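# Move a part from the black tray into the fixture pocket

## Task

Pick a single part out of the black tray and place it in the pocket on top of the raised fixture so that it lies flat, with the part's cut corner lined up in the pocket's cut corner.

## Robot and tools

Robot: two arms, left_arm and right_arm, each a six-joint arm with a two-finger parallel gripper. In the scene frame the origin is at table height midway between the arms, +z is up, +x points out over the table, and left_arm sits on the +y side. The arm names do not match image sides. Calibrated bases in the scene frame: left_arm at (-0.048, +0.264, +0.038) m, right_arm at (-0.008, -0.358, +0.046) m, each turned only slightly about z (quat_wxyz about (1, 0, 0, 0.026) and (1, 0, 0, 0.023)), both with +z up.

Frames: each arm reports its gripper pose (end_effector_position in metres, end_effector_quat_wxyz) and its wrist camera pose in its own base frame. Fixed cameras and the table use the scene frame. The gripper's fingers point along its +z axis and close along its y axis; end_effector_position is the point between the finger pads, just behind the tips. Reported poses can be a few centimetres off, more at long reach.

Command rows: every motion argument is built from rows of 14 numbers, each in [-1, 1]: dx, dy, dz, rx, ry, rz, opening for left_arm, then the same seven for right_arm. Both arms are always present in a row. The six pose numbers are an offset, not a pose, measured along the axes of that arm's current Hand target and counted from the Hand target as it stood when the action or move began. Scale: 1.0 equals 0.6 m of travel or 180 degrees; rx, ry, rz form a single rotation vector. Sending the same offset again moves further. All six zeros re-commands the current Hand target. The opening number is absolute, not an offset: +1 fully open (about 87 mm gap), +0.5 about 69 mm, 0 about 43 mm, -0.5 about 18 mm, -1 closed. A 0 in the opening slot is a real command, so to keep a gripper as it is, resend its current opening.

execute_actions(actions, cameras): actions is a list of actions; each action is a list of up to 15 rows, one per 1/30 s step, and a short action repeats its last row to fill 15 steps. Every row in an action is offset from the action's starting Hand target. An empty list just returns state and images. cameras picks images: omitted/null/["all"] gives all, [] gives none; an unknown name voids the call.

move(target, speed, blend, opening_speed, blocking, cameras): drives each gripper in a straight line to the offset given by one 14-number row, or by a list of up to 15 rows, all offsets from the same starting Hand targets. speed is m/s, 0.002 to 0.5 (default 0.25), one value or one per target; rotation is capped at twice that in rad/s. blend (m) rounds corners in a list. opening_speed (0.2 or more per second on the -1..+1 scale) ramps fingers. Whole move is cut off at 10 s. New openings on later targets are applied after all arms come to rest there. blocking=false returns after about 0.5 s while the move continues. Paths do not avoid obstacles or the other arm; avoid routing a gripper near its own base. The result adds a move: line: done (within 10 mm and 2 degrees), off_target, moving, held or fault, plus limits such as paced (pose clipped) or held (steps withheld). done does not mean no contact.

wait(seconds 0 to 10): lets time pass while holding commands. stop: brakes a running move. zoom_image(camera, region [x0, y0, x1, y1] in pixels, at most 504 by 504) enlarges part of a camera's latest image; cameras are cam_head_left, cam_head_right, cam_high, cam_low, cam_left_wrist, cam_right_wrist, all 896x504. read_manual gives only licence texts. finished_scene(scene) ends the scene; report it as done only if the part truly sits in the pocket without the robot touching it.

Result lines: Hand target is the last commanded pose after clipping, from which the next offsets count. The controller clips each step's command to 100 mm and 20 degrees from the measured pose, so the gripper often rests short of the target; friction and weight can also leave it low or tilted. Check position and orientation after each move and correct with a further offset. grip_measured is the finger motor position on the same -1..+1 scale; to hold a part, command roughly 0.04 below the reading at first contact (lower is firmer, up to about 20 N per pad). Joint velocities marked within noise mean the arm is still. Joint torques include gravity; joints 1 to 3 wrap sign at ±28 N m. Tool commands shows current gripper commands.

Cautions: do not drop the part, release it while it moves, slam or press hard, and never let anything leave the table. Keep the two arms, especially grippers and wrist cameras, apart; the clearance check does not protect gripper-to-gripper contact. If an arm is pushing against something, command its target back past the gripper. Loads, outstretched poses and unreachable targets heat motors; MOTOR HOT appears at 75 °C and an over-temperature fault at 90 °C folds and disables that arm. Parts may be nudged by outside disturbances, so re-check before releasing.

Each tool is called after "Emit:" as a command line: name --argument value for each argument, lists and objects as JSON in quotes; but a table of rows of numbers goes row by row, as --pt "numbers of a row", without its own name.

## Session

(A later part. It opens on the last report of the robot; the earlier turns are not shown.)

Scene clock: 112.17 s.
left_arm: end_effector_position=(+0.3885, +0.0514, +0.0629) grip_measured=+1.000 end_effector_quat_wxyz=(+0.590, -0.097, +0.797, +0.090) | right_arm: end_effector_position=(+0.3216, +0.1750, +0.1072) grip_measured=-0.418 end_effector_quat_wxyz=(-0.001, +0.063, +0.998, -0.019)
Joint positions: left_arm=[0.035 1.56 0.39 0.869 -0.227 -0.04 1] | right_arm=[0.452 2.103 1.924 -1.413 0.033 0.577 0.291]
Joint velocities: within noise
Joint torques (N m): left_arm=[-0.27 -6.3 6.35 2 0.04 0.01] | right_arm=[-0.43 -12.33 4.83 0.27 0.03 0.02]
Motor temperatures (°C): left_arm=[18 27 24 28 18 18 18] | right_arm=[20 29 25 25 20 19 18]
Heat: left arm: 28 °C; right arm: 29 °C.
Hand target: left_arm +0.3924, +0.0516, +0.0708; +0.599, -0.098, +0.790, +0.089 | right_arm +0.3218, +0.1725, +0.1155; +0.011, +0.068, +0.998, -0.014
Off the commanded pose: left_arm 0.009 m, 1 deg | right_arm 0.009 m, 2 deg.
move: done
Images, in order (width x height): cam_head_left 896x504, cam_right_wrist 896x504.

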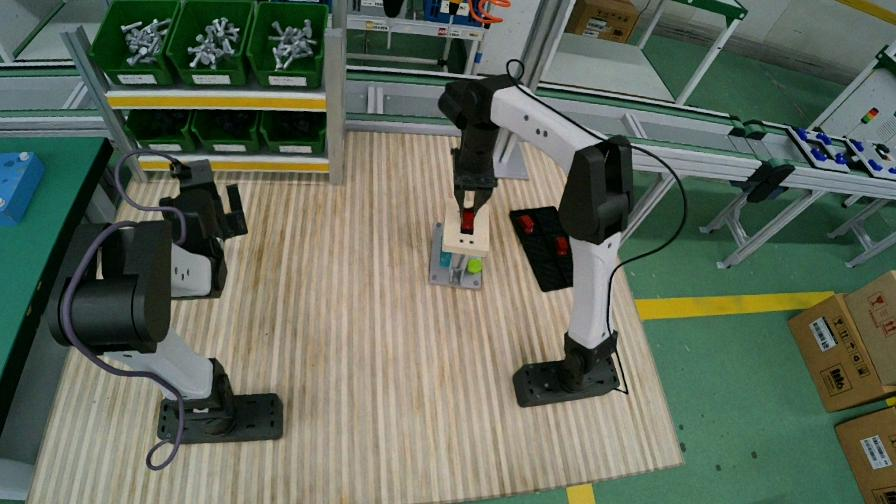

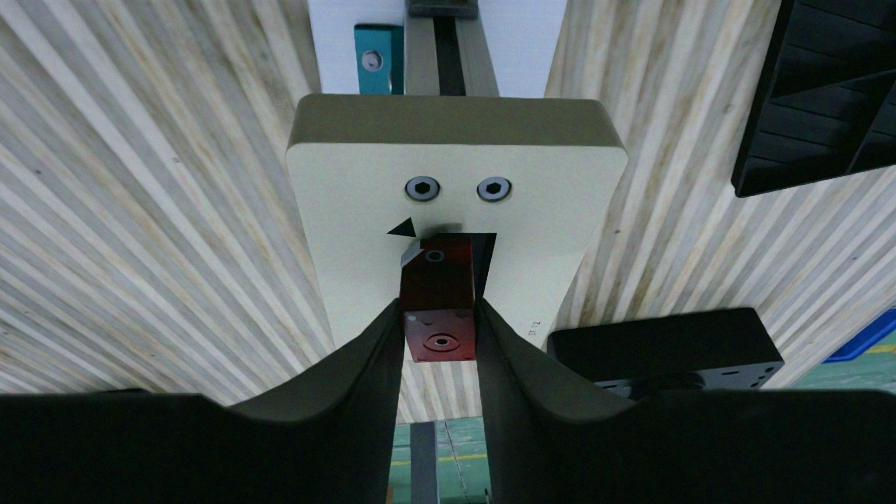

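Emit:
move --target '[0,0,0,0,0,0,1,0.006,-0.007,0.013,0,0,0.004,-0.54]' --speed 0.06 --cameras '["cam_right_wrist","cam_head_left"]'

Emit:
zoom_image --camera "cam_head_left" --region '[440, 190, 500, 250]'

Emit:
zoom_image --camera "cam_right_wrist" --region '[360, 170, 540, 350]'

Scene clock: 126.47 s.
left_arm: end_effector_position=(+0.3885, +0.0514, +0.0629) grip_measured=+1.000 end_effector_quat_wxyz=(+0.590, -0.097, +0.797, +0.090) | right_arm: end_effector_position=(+0.3180, +0.1722, +0.1025) grip_measured=-0.418 end_effector_quat_wxyz=(+0.003, +0.068, +0.998, -0.017)
Joint positions: left_arm=[0.035 1.56 0.39 0.869 -0.227 -0.04 1] | right_arm=[0.448 2.072 1.86 -1.371 0.032 0.584 0.291]
Joint velocities: within noise
Joint torques (N m): left_arm=[-0.28 -6.28 6.34 2 0.04 0.01] | right_arm=[-0.59 -11.77 4.37 0.31 0.04 0.02]
Motor temperatures (°C): left_arm=[18 27 24 28 18 18 18] | right_arm=[20 32 25 25 20 19 18]
Heat: left arm: 28 °C; right arm: 32 °C.
Hand target: left_arm +0.3924, +0.0516, +0.0708; +0.599, -0.098, +0.790, +0.089 | right_arm +0.3178, +0.1688, +0.1079; +0.011, +0.074, +0.997, -0.014
Off the commanded pose: left_arm 0.009 m, 1 deg | right_arm 0.006 m, 1 deg.
move: done
Images, in order (width x height): cam_head_left 896x504, cam_right_wrist 896x504.

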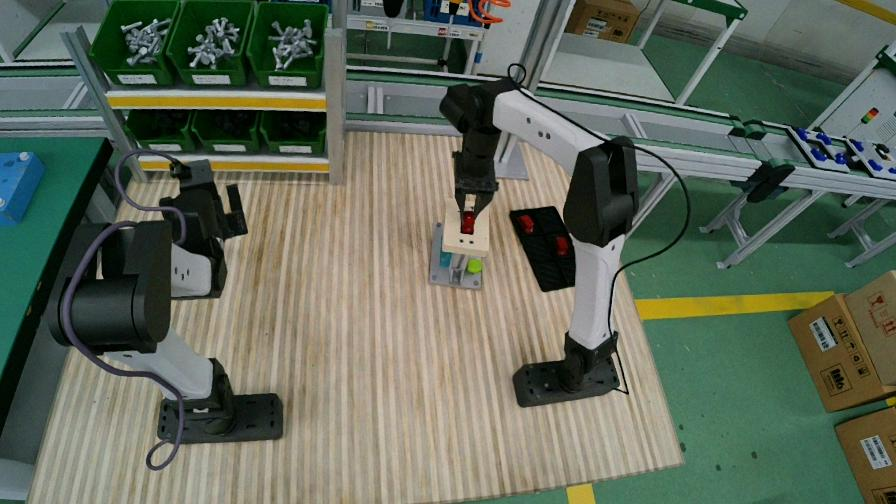

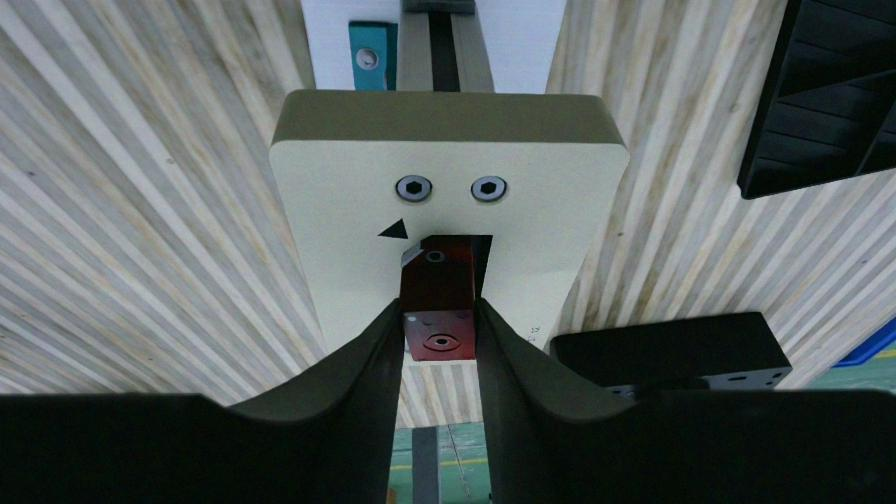

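Scaled by 8.400 from the camera's 896x504 image, which has a finer 1280x720 frame.

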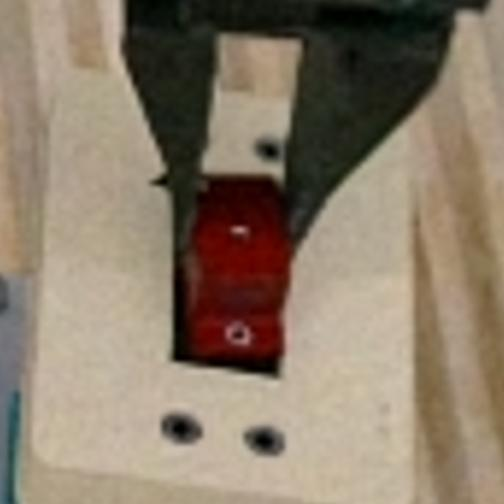

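Scaled by 2.800 from the camera's 896x504 image, which has a finer 1280x720 frame.

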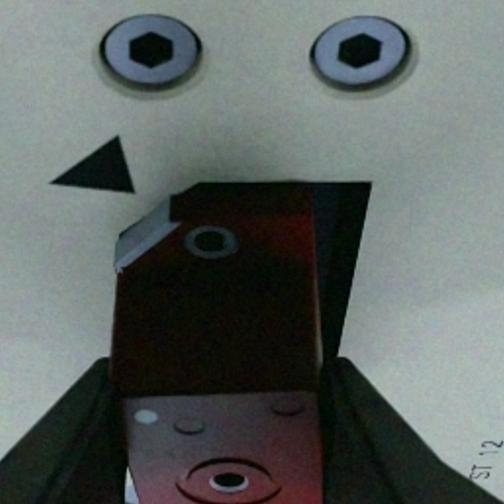

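Emit:
move --target '[0,0,0,0,0,0,1,0,-0.006,0.008,0,0,0.017,-0.54]' --speed 0.06 --cameras '["cam_right_wrist","cam_head_left"]'

Emit:
zoom_image --camera "cam_head_left" --region '[440, 190, 500, 250]'

Emit:
zoom_image --camera "cam_right_wrist" --region '[360, 170, 540, 350]'

Scene clock: 140.40 s.
left_arm: end_effector_position=(+0.3885, +0.0514, +0.0629) grip_measured=+1.000 end_effector_quat_wxyz=(+0.590, -0.097, +0.797, +0.090) | right_arm: end_effector_position=(+0.3169, +0.1695, +0.1001) grip_measured=-0.418 end_effector_quat_wxyz=(+0.004, +0.094, +0.995, -0.014)
Joint positions: left_arm=[0.035 1.56 0.39 0.869 -0.227 -0.04 1] | right_arm=[0.437 2.053 1.823 -1.348 0.028 0.626 0.291]
Joint velocities: within noise
Joint torques (N m): left_arm=[-0.27 -6.27 6.35 2 0.04 0.01] | right_arm=[-0.76 -11.22 4.23 0.35 0.07 0]
Motor temperatures (°C): left_arm=[18 27 24 29 18 18 18] | right_arm=[20 34 25 25 20 19 19]
Heat: left arm: 29 °C; right arm: 34 °C.
Hand target: left_arm +0.3924, +0.0516, +0.0708; +0.599, -0.098, +0.790, +0.089 | right_arm +0.3174, +0.1650, +0.1031; +0.011, +0.101, +0.995, -0.013
Off the commanded pose: left_arm 0.009 m, 1 deg | right_arm 0.005 m, 1 deg.
move: done
Images, in order (width x height): cam_head_left 896x504, cam_right_wrist 896x504.

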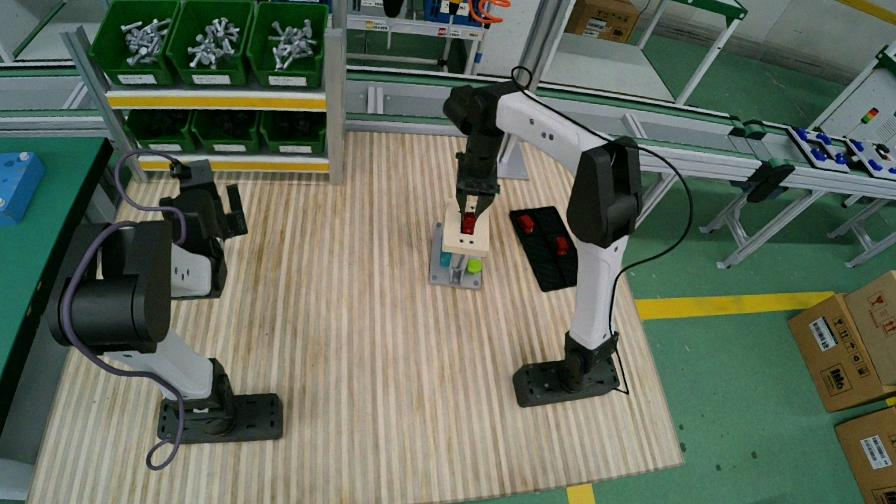

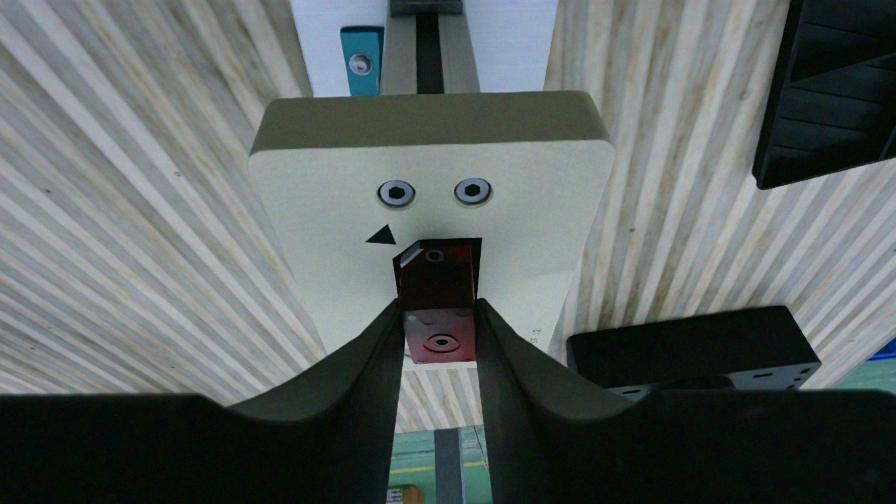

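Scaled by 8.400 from the camera's 896x504 image, which has a finer 1280x720 frame.

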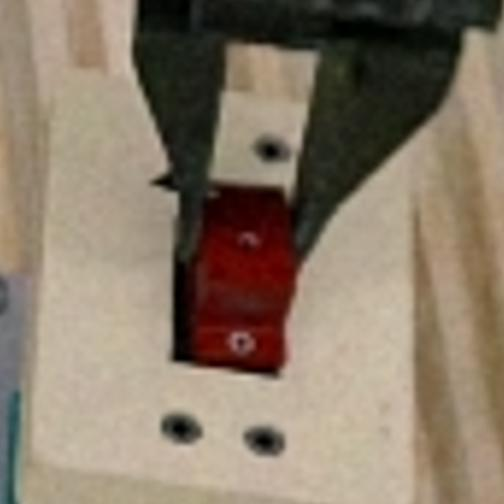

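Scaled by 2.800 from the camera's 896x504 image, which has a finer 1280x720 frame.

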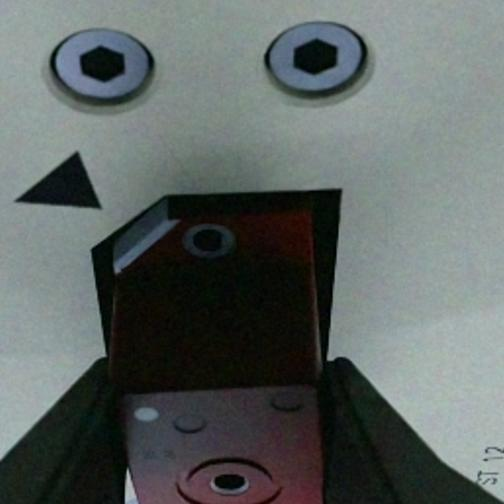

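Emit:
move --target '[0,0,0,0,0,0,1,0,0.001,0.012,0,0,0,-0.54]' --speed 0.04 --cameras '["cam_right_wrist","cam_head_left"]'

Emit:
zoom_image --camera "cam_head_left" --region '[440, 190, 500, 250]'

Emit:
zoom_image --camera "cam_right_wrist" --region '[360, 170, 540, 350]'

Scene clock: 148.33 s.
left_arm: end_effector_position=(+0.3885, +0.0514, +0.0629) grip_measured=+1.000 end_effector_quat_wxyz=(+0.590, -0.097, +0.797, +0.090) | right_arm: end_effector_position=(+0.3168, +0.1696, +0.0996) grip_measured=-0.418 end_effector_quat_wxyz=(+0.008, +0.095, +0.995, -0.011)
Joint positions: left_arm=[0.035 1.56 0.39 0.869 -0.227 -0.04 1] | right_arm=[0.437 2.041 1.804 -1.331 0.028 0.628 0.291]
Joint velocities: within noise
Joint torques (N m): left_arm=[-0.27 -6.28 6.35 2 0.04 0] | right_arm=[-0.7 -9.89 3.7 0.48 0.07 -0.01]
Motor temperatures (°C): left_arm=[18 27 24 29 18 18 18] | right_arm=[20 33 24 25 20 19 19]
Heat: left arm: 29 °C; right arm: 33 °C.
Hand target: left_arm +0.3924, +0.0516, +0.0708; +0.599, -0.098, +0.790, +0.089 | right_arm +0.3176, +0.1654, +0.0960; +0.011, +0.101, +0.995, -0.013
Off the commanded pose: left_arm 0.009 m, 1 deg | right_arm 0.006 m, 1 deg.
move: done
Images, in order (width x height): cam_head_left 896x504, cam_right_wrist 896x504.

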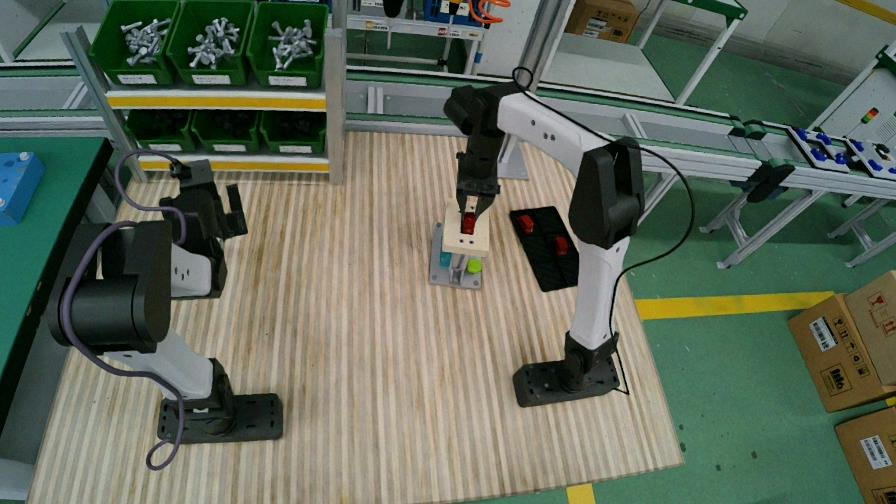

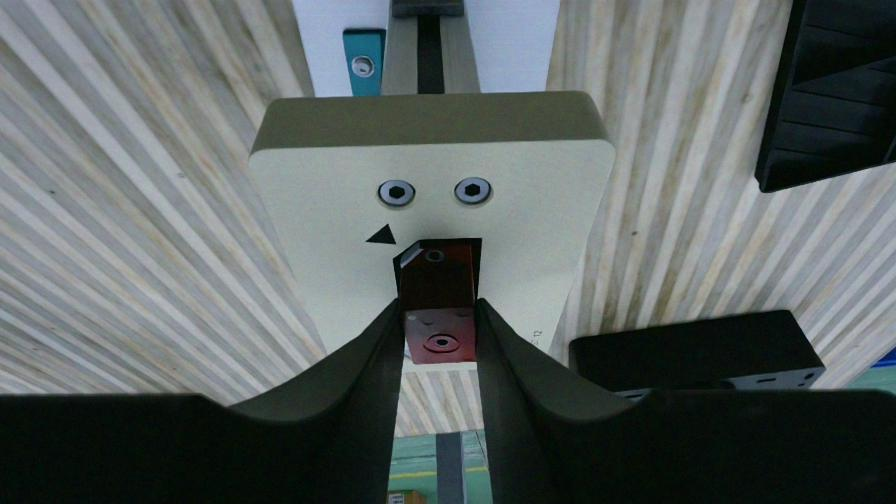

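Scaled by 8.400 from the camera's 896x504 image, which has a finer 1280x720 frame.

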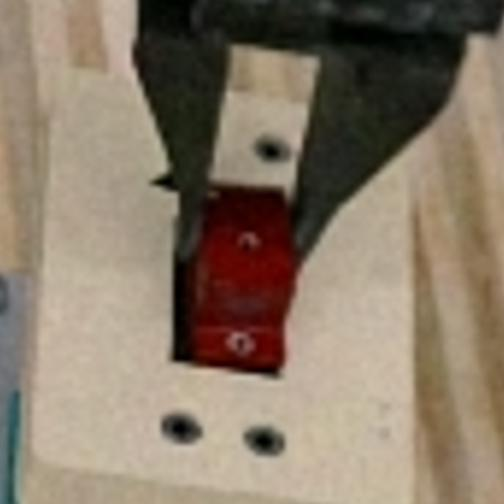

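Scaled by 2.800 from the camera's 896x504 image, which has a finer 1280x720 frame.

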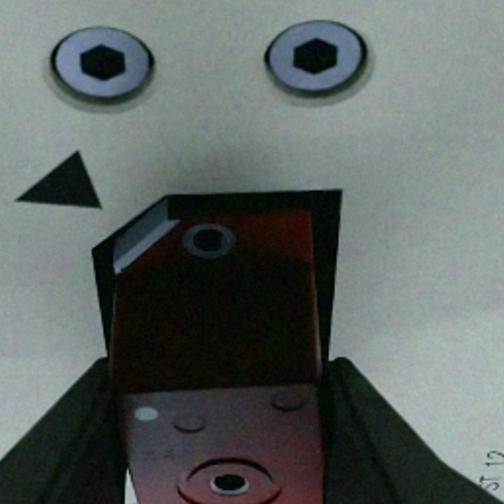

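Emit:
move --target '[0,0,0,0,0,0,1,0,0.014,0.002,0,0,0.006,-0.54]' --speed 0.04 --cameras '["cam_right_wrist","cam_head_left"]'

Emit:
zoom_image --camera "cam_head_left" --region '[440, 190, 500, 250]'

Emit:
zoom_image --camera "cam_right_wrist" --region '[360, 170, 540, 350]'

Scene clock: 156.13 s.
left_arm: end_effector_position=(+0.3885, +0.0514, +0.0629) grip_measured=+1.000 end_effector_quat_wxyz=(+0.590, -0.097, +0.797, +0.090) | right_arm: end_effector_position=(+0.3167, +0.1709, +0.0995) grip_measured=-0.418 end_effector_quat_wxyz=(+0.008, +0.110, +0.994, -0.011)
Joint positions: left_arm=[0.035 1.56 0.39 0.869 -0.227 -0.04 1] | right_arm=[0.437 2.041 1.804 -1.332 0.027 0.657 0.291]
Joint velocities: within noise
Joint torques (N m): left_arm=[-0.27 -6.3 6.35 2 0.04 0.01] | right_arm=[0.72 -8.2 5.39 0.44 0.09 0.03]
Motor temperatures (°C): left_arm=[18 27 24 29 18 18 18] | right_arm=[20 34 24 25 20 19 19]
Heat: left arm: 29 °C; right arm: 34 °C.
Hand target: left_arm +0.3924, +0.0516, +0.0708; +0.599, -0.098, +0.790, +0.089 | right_arm +0.3193, +0.1735, +0.0945; +0.011, +0.110, +0.994, -0.013
Off the commanded pose: left_arm 0.009 m, 1 deg | right_arm 0.006 m, 0 deg.
move: done
Images, in order (width x height): cam_head_left 896x504, cam_right_wrist 896x504.

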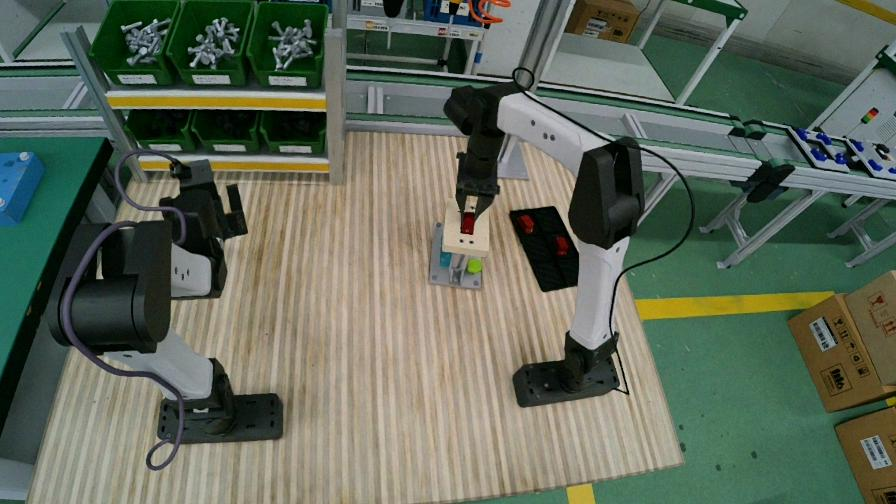

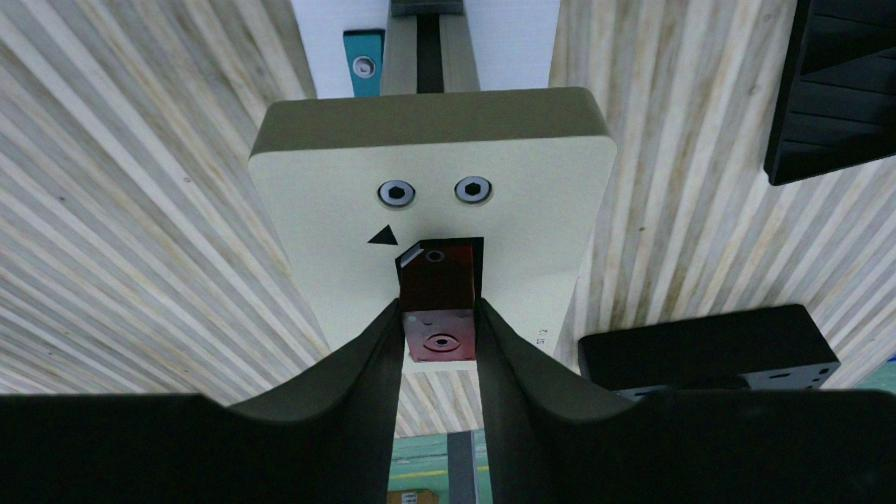

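Scaled by 8.400 from the camera's 896x504 image, which has a finer 1280x720 frame.

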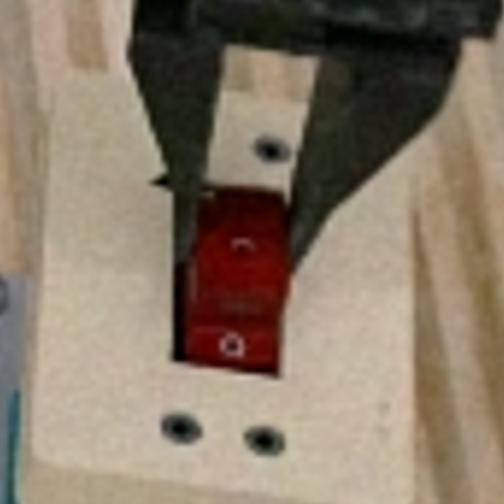

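Scaled by 2.800 from the camera's 896x504 image, which has a finer 1280x720 frame.

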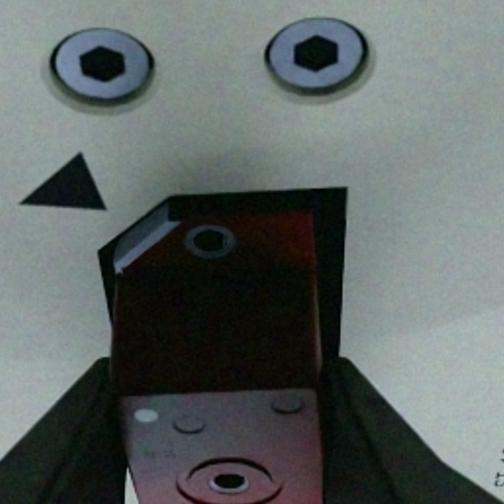

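Emit:
move --target '[0,0,0,0,0,0,1,0.002,-0.001,0.016,0,0,-0.006,-0.54]' --speed 0.04 --cameras '["cam_right_wrist","cam_head_left"]'

Emit:
zoom_image --camera "cam_head_left" --region '[440, 190, 500, 250]'

Emit:
zoom_image --camera "cam_right_wrist" --region '[360, 170, 540, 350]'

Scene clock: 162.73 s.
left_arm: end_effector_position=(+0.3885, +0.0514, +0.0629) grip_measured=+1.000 end_effector_quat_wxyz=(+0.590, -0.097, +0.797, +0.090) | right_arm: end_effector_position=(+0.3160, +0.1715, +0.0984) grip_measured=-0.418 end_effector_quat_wxyz=(+0.007, +0.108, +0.994, -0.008)
Joint positions: left_arm=[0.035 1.56 0.39 0.869 -0.227 -0.04 1] | right_arm=[0.437 2.037 1.794 -1.323 0.021 0.654 0.291]
Joint velocities: within noise
Joint torques (N m): left_arm=[-0.27 -6.3 6.35 2 0.04 0.01] | right_arm=[0.81 -8.03 3.07 0.74 0.15 -0.11]
Motor temperatures (°C): left_arm=[18 27 24 29 18 18 18] | right_arm=[20 33 24 25 20 19 19]
Heat: left arm: 29 °C; right arm: 33 °C.
Hand target: left_arm +0.3924, +0.0516, +0.0708; +0.599, -0.098, +0.790, +0.089 | right_arm +0.3182, +0.1730, +0.0849; +0.011, +0.101, +0.995, -0.013
Off the commanded pose: left_arm 0.009 m, 1 deg | right_arm 0.014 m, 1 deg.
move: off_target (right_arm)
Images, in order (width x height): cam_head_left 896x504, cam_right_wrist 896x504.

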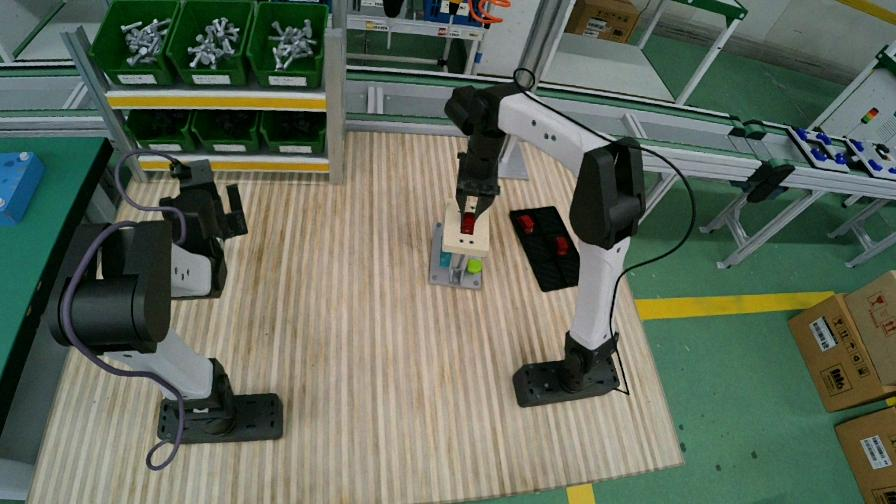

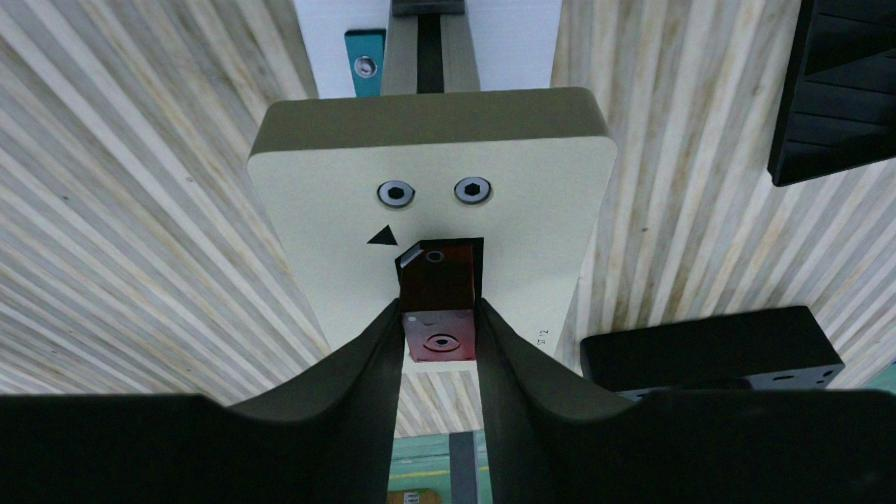

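Scaled by 8.400 from the camera's 896x504 image, which has a finer 1280x720 frame.

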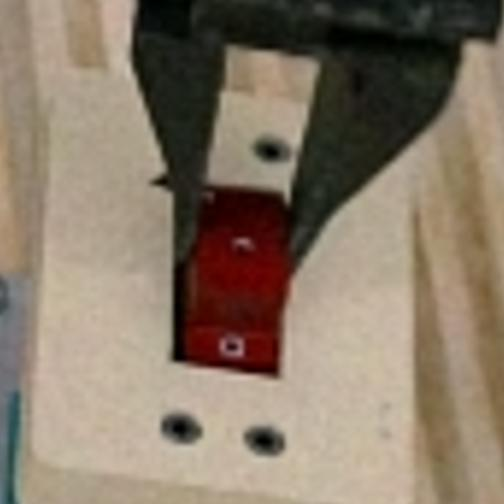

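Scaled by 2.800 from the camera's 896x504 image, which has a finer 1280x720 frame.

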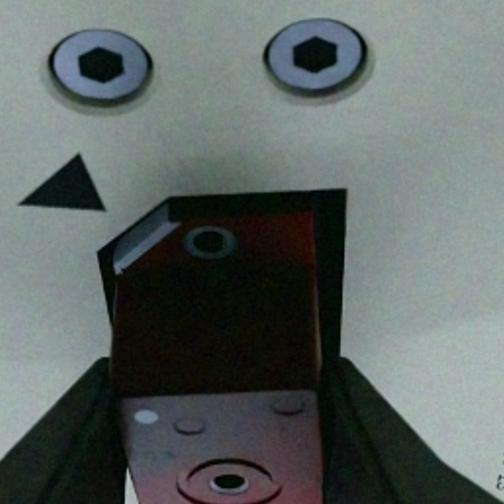

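Emit:
move --pt "0 0 0 0 0 0 1 -0.012 0 -0.01 0 0 0 -0.54" --pt "0 0 0 0 0 0 1 -0.013 0.0 0.004 0 0 0 -0.54" --speed 0.04 --cameras '["cam_right_wrist","cam_head_left"]'

Emit:
zoom_image --camera "cam_head_left" --region '[440, 190, 500, 250]'

Emit:
zoom_image --camera "cam_right_wrist" --region '[360, 170, 540, 350]'

Scene clock: 169.17 s.
left_arm: end_effector_position=(+0.3885, +0.0514, +0.0629) grip_measured=+1.000 end_effector_quat_wxyz=(+0.590, -0.097, +0.797, +0.090) | right_arm: end_effector_position=(+0.3164, +0.1714, +0.0987) grip_measured=-0.421 end_effector_quat_wxyz=(+0.006, +0.103, +0.995, -0.008)
Joint positions: left_arm=[0.035 1.56 0.39 0.869 -0.227 -0.04 1] | right_arm=[0.437 2.042 1.802 -1.329 0.02 0.643 0.289]
Joint velocities: within noise
Joint torques (N m): left_arm=[-0.27 -6.28 6.37 2 0.04 0.01] | right_arm=[-0.24 -6.31 4.56 0.77 0.15 -0.1]
Motor temperatures (°C): left_arm=[18 27 24 30 18 18 18] | right_arm=[20 32 24 25 20 19 19]
Heat: left arm: 30 °C; right arm: 32 °C.
Hand target: left_arm +0.3924, +0.0516, +0.0708; +0.599, -0.098, +0.790, +0.089 | right_arm +0.3259, +0.1713, +0.0826; +0.011, +0.101, +0.995, -0.014
Off the commanded pose: left_arm 0.009 m, 1 deg | right_arm 0.019 m, 1 deg.
move: off_target (right_arm)
Images, in order (width x height): cam_head_left 896x504, cam_right_wrist 896x504.

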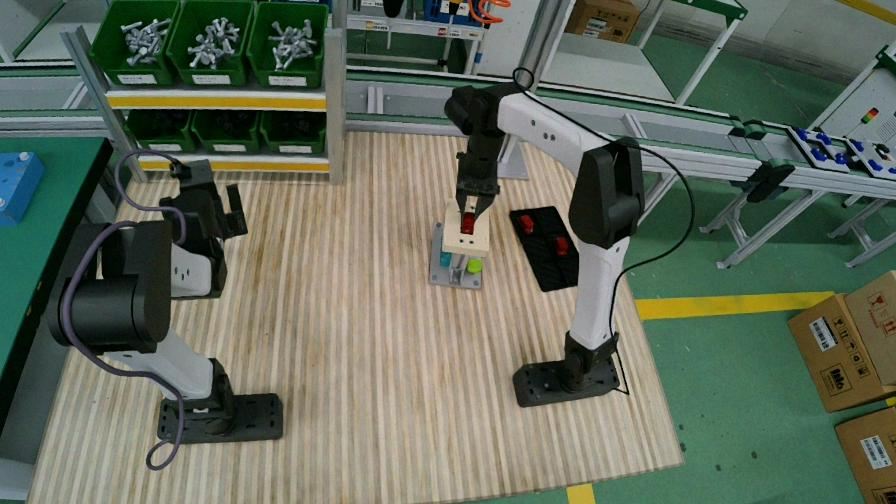

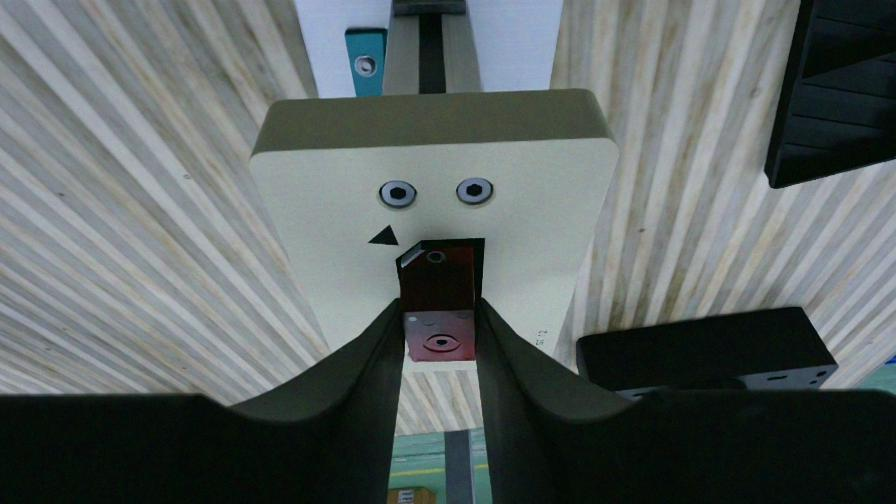

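Scaled by 8.400 from the camera's 896x504 image, which has a finer 1280x720 frame.

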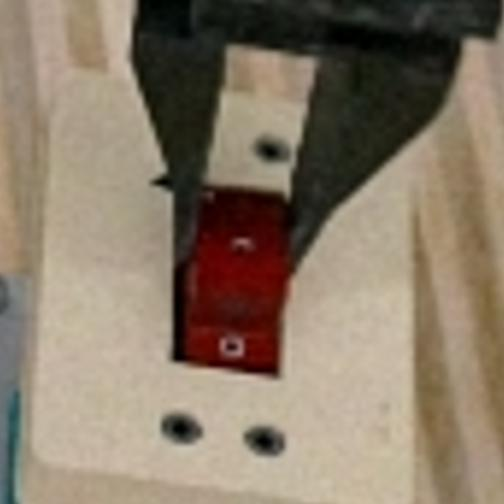

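Scaled by 2.800 from the camera's 896x504 image, which has a finer 1280x720 frame.

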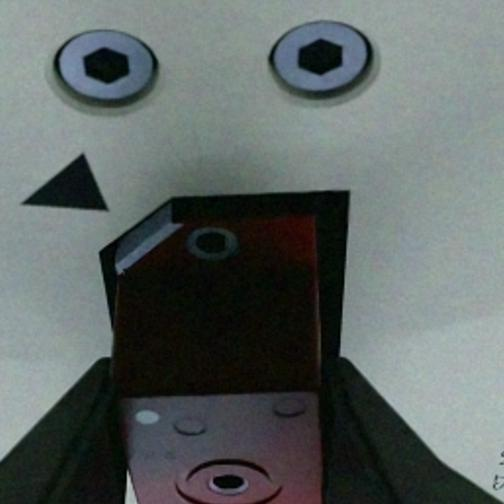

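Emit:
move --target '[0,0,0,0,0,0,1,0.01,0,-0.022,0,0,0,-0.1]' --opening_speed 0.5 --cameras '[]'

Emit:
move --target '[0,0,0,0,0,0,1,0,0,-0.12,0,0,0,-0.1]' --speed 0.1 --cameras '["cam_right_wrist","cam_head_left","cam_head_right"]'

Emit:
zoom_image --camera "cam_head_left" --region '[448, 202, 485, 239]'

Emit:
zoom_image --camera "cam_right_wrist" --region '[360, 90, 520, 250]'

Emit:
zoom_image --camera "cam_head_right" --region '[438, 200, 482, 244]'

Scene clock: 175.43 s.
left_arm: end_effector_position=(+0.3885, +0.0514, +0.0629) grip_measured=+1.000 end_effector_quat_wxyz=(+0.590, -0.097, +0.797, +0.090) | right_arm: end_effector_position=(+0.3174, +0.1706, +0.0954) grip_measured=-0.100 end_effector_quat_wxyz=(+0.005, +0.103, +0.995, -0.013)
Joint positions: left_arm=[0.035 1.56 0.39 0.869 -0.227 -0.04 1] | right_arm=[0.437 2.051 1.802 -1.326 0.027 0.643 0.45]
Joint velocities: within noise
Joint torques (N m): left_arm=[-0.27 -6.28 6.35 2 0.04 0.01] | right_arm=[0.68 -8.98 6.16 0.31 0.09 -0.01]
Motor temperatures (°C): left_arm=[18 27 24 30 18 18 18] | right_arm=[20 31 24 25 20 19 19]
Heat: left arm: 30 °C; right arm: 31 °C.
Hand target: left_arm +0.3924, +0.0516, +0.0708; +0.599, -0.098, +0.790, +0.089 | right_arm +0.3197, +0.1729, +0.0957; +0.011, +0.101, +0.995, -0.014
Off the commanded pose: left_arm 0.009 m, 1 deg | right_arm 0.003 m, 1 deg.
move: done
No camera images: "cameras" was empty.

Scene clock: 176.77 s.
left_arm: end_effector_position=(+0.3885, +0.0514, +0.0629) grip_measured=+1.000 end_effector_quat_wxyz=(+0.590, -0.097, +0.797, +0.090) | right_arm: end_effector_position=(+0.3175, +0.1719, +0.1581) grip_measured=-0.100 end_effector_quat_wxyz=(+0.013, +0.102, +0.995, -0.008)
Joint positions: left_arm=[0.035 1.56 0.39 0.869 -0.227 -0.04 1] | right_arm=[0.44 2.068 2.081 -1.569 0.027 0.645 0.45]
Joint velocities: within noise
Joint torques (N m): left_arm=[-0.25 -6.3 6.37 2 0.04 0.01] | right_arm=[0.88 -10.21 7.32 0.19 0.06 0.02]
Motor temperatures (°C): left_arm=[18 27 24 30 18 18 18] | right_arm=[20 32 24 25 20 19 19]
Heat: left arm: 30 °C; right arm: 32 °C.
Hand target: left_arm +0.3924, +0.0516, +0.0708; +0.599, -0.098, +0.790, +0.089 | right_arm +0.3184, +0.1750, +0.1677; +0.011, +0.101, +0.995, -0.013
Off the commanded pose: left_arm 0.009 m, 1 deg | right_arm 0.010 m, 1 deg.
joint sent to its limit (right arm) — joint 4 (wrist pitch), lower limit. The joint targets still meet the commanded pose.
move: done
Images, in order (width x height): cam_head_left 896x504, cam_head_right 896x504, cam_right_wrist 896x504.

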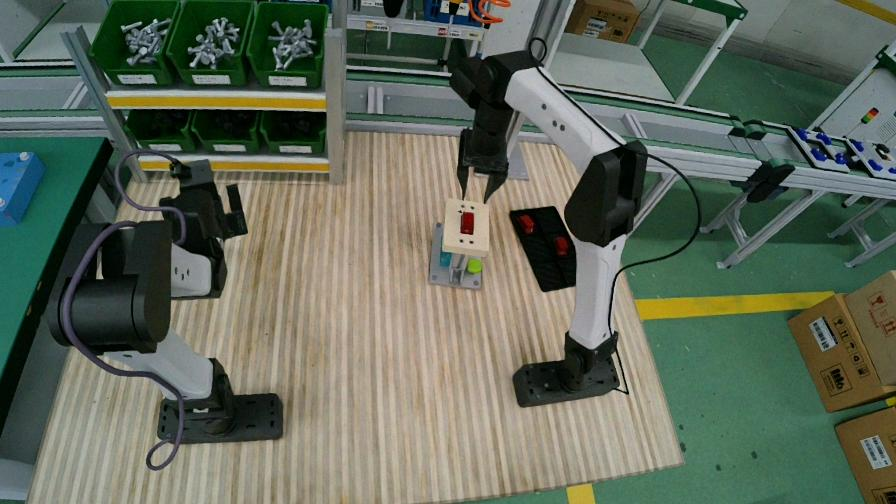

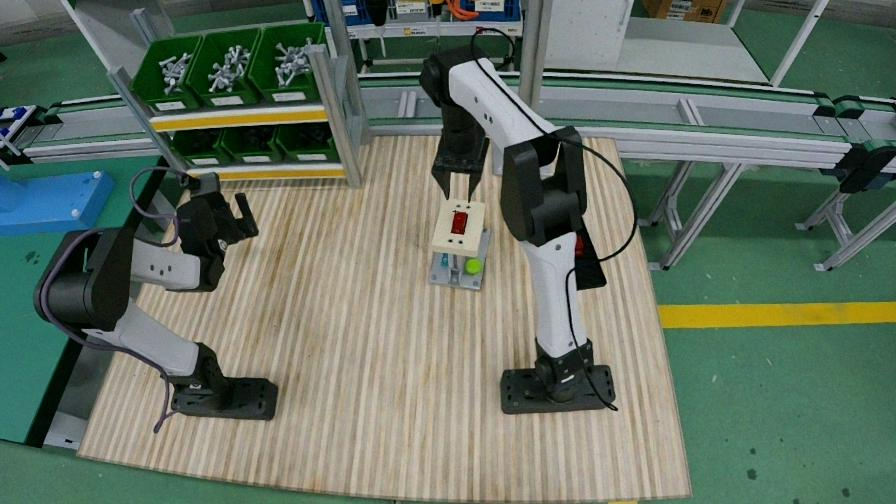

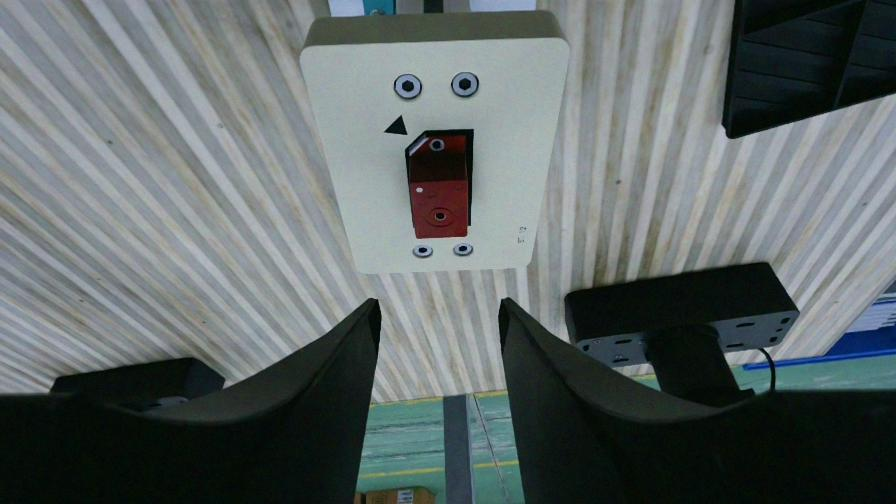

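Scaled by 13.622 from the camera's 896x504 image, which has a finer 1280x720 frame.

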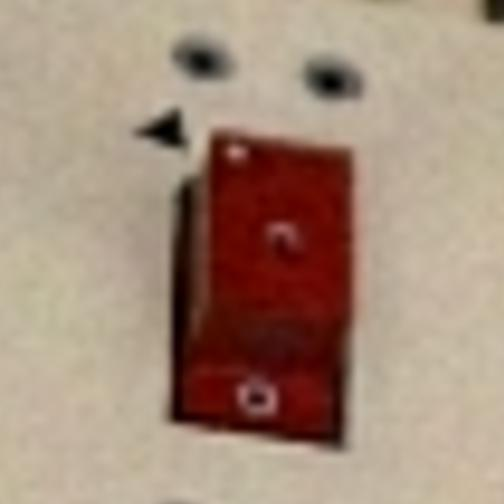

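Scaled by 3.150 from the camera's 896x504 image, which has a finer 1280x720 frame.

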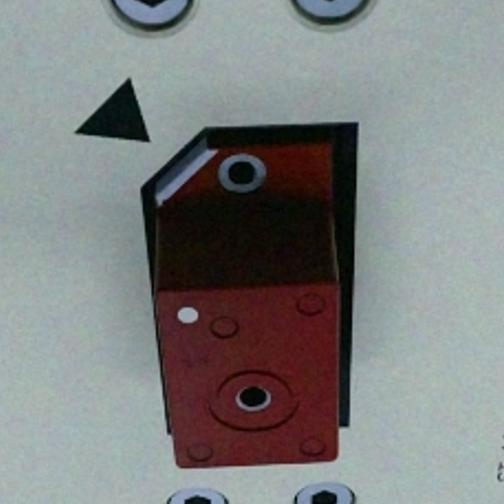

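Scaled by 11.455 from the camera's 896x504 image, which has a finer 1280x720 frame.

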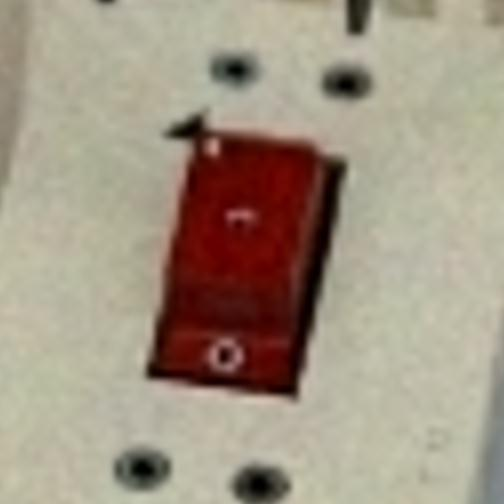

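Emit:
move --pt "0 0 0 0 0 0 1 0.006 0 0 0 0 0 -1" --pt "0 0 0 0 0 0 1 0.008 0 0.06 0 0 0 -1" --pt "0 0 0 0 0 0 1 0.008 0 0.12 0 0 0 -1" --speed '[0.05,0.06,0.025]' --cameras '["cam_right_wrist"]'

Emit:
move --target '[0,0,0,0,0,0,1,-0.008,0,-0.12,0,0,0,-0.8]' --speed 0.1 --cameras '["cam_right_wrist","cam_head_left"]'

Emit:
zoom_image --camera "cam_right_wrist" --region '[360, 90, 520, 250]'

Emit:
zoom_image --camera "cam_head_left" --region '[448, 202, 485, 239]'

Scene clock: 191.30 s.
left_arm: end_effector_position=(+0.3885, +0.0514, +0.0629) grip_measured=+1.000 end_effector_quat_wxyz=(+0.590, -0.097, +0.797, +0.090) | right_arm: end_effector_position=(+0.3132, +0.1729, +0.1083) grip_measured=-1.000 end_effector_quat_wxyz=(+0.010, +0.101, +0.995, -0.009)
Joint positions: left_arm=[0.035 1.56 0.39 0.869 -0.227 -0.04 1] | right_arm=[0.447 2.027 1.819 -1.355 0.027 0.65 0]
Joint velocities: within noise
Joint torques (N m): left_arm=[-0.27 -6.28 6.35 2 0.04 0.01] | right_arm=[0.4 -8.12 3.06 0.7 0.09 -0.01]
Motor temperatures (°C): left_arm=[18 27 24 30 18 18 18] | right_arm=[20 34 25 25 20 19 18]
Heat: left arm: 30 °C; right arm: 34 °C.
Hand target: left_arm +0.3924, +0.0516, +0.0708; +0.599, -0.098, +0.790, +0.089 | right_arm +0.3151, +0.1739, +0.0956; +0.011, +0.101, +0.995, -0.013
Off the commanded pose: left_arm 0.009 m, 1 deg | right_arm 0.013 m, 0 deg.
move: off_target (right_arm)
Images, in order (width x height): cam_right_wrist 896x504.

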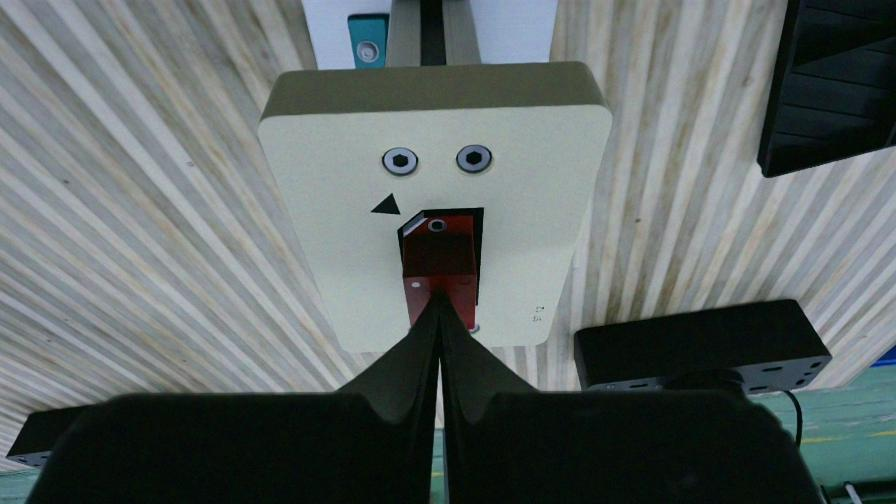

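Scene clock: 192.67 s.
left_arm: end_effector_position=(+0.3885, +0.0514, +0.0629) grip_measured=+1.000 end_effector_quat_wxyz=(+0.590, -0.097, +0.797, +0.090) | right_arm: end_effector_position=(+0.3166, +0.1735, +0.1594) grip_measured=-0.800 end_effector_quat_wxyz=(+0.017, +0.101, +0.995, -0.009)
Joint positions: left_arm=[0.035 1.56 0.39 0.869 -0.227 -0.04 1] | right_arm=[0.447 2.064 2.081 -1.569 0.032 0.65 0.1]
Joint velocities: within noise
Joint torques (N m): left_arm=[-0.27 -6.3 6.37 2 0.04 0.01] | right_arm=[0.21 -9.83 7.32 0.21 0.01 -0.02]
Motor temperatures (°C): left_arm=[18 27 24 30 18 18 18] | right_arm=[20 33 25 25 20 19 18]
Heat: left arm: 30 °C; right arm: 33 °C.
Hand target: left_arm +0.3924, +0.0516, +0.0708; +0.599, -0.098, +0.790, +0.089 | right_arm +0.3184, +0.1750, +0.1678; +0.011, +0.101, +0.995, -0.013
Off the commanded pose: left_arm 0.009 m, 1 deg | right_arm 0.009 m, 1 deg.
joint sent to its limit (right arm) — joint 4 (wrist pitch), lower limit. The joint targets still meet the commanded pose.
move: done
Images, in order (width x height): cam_head_left 896x504, cam_right_wrist 896x504.

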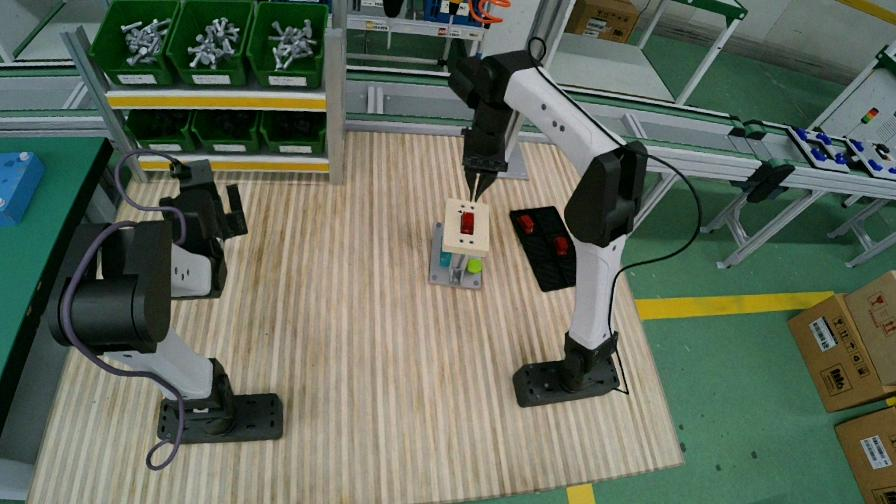

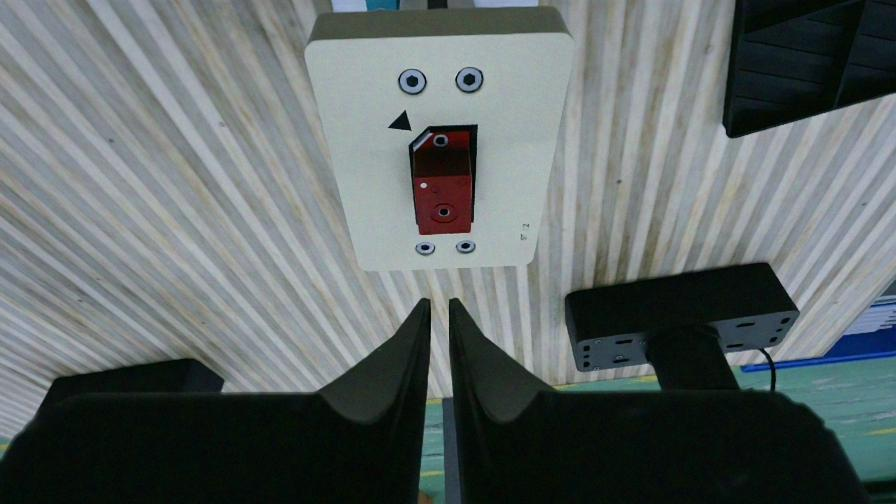

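Scaled by 3.150 from the camera's 896x504 image, which has a finer 1280x720 frame.

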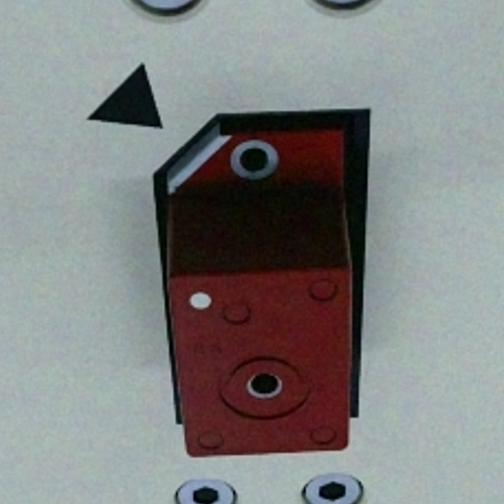

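Scaled by 13.622 from the camera's 896x504 image, which has a finer 1280x720 frame.

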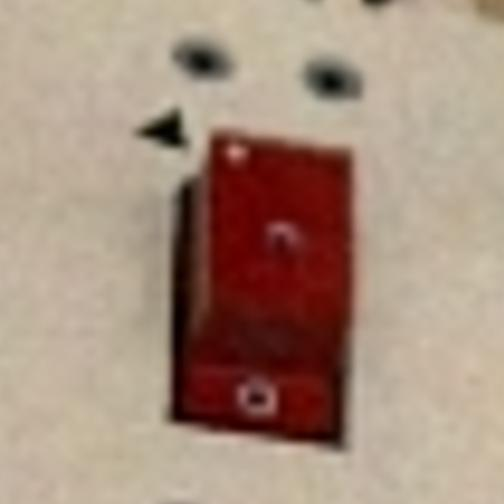

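Emit:
finished_scene --scene 2 --done true

The scene is finished: the task was done.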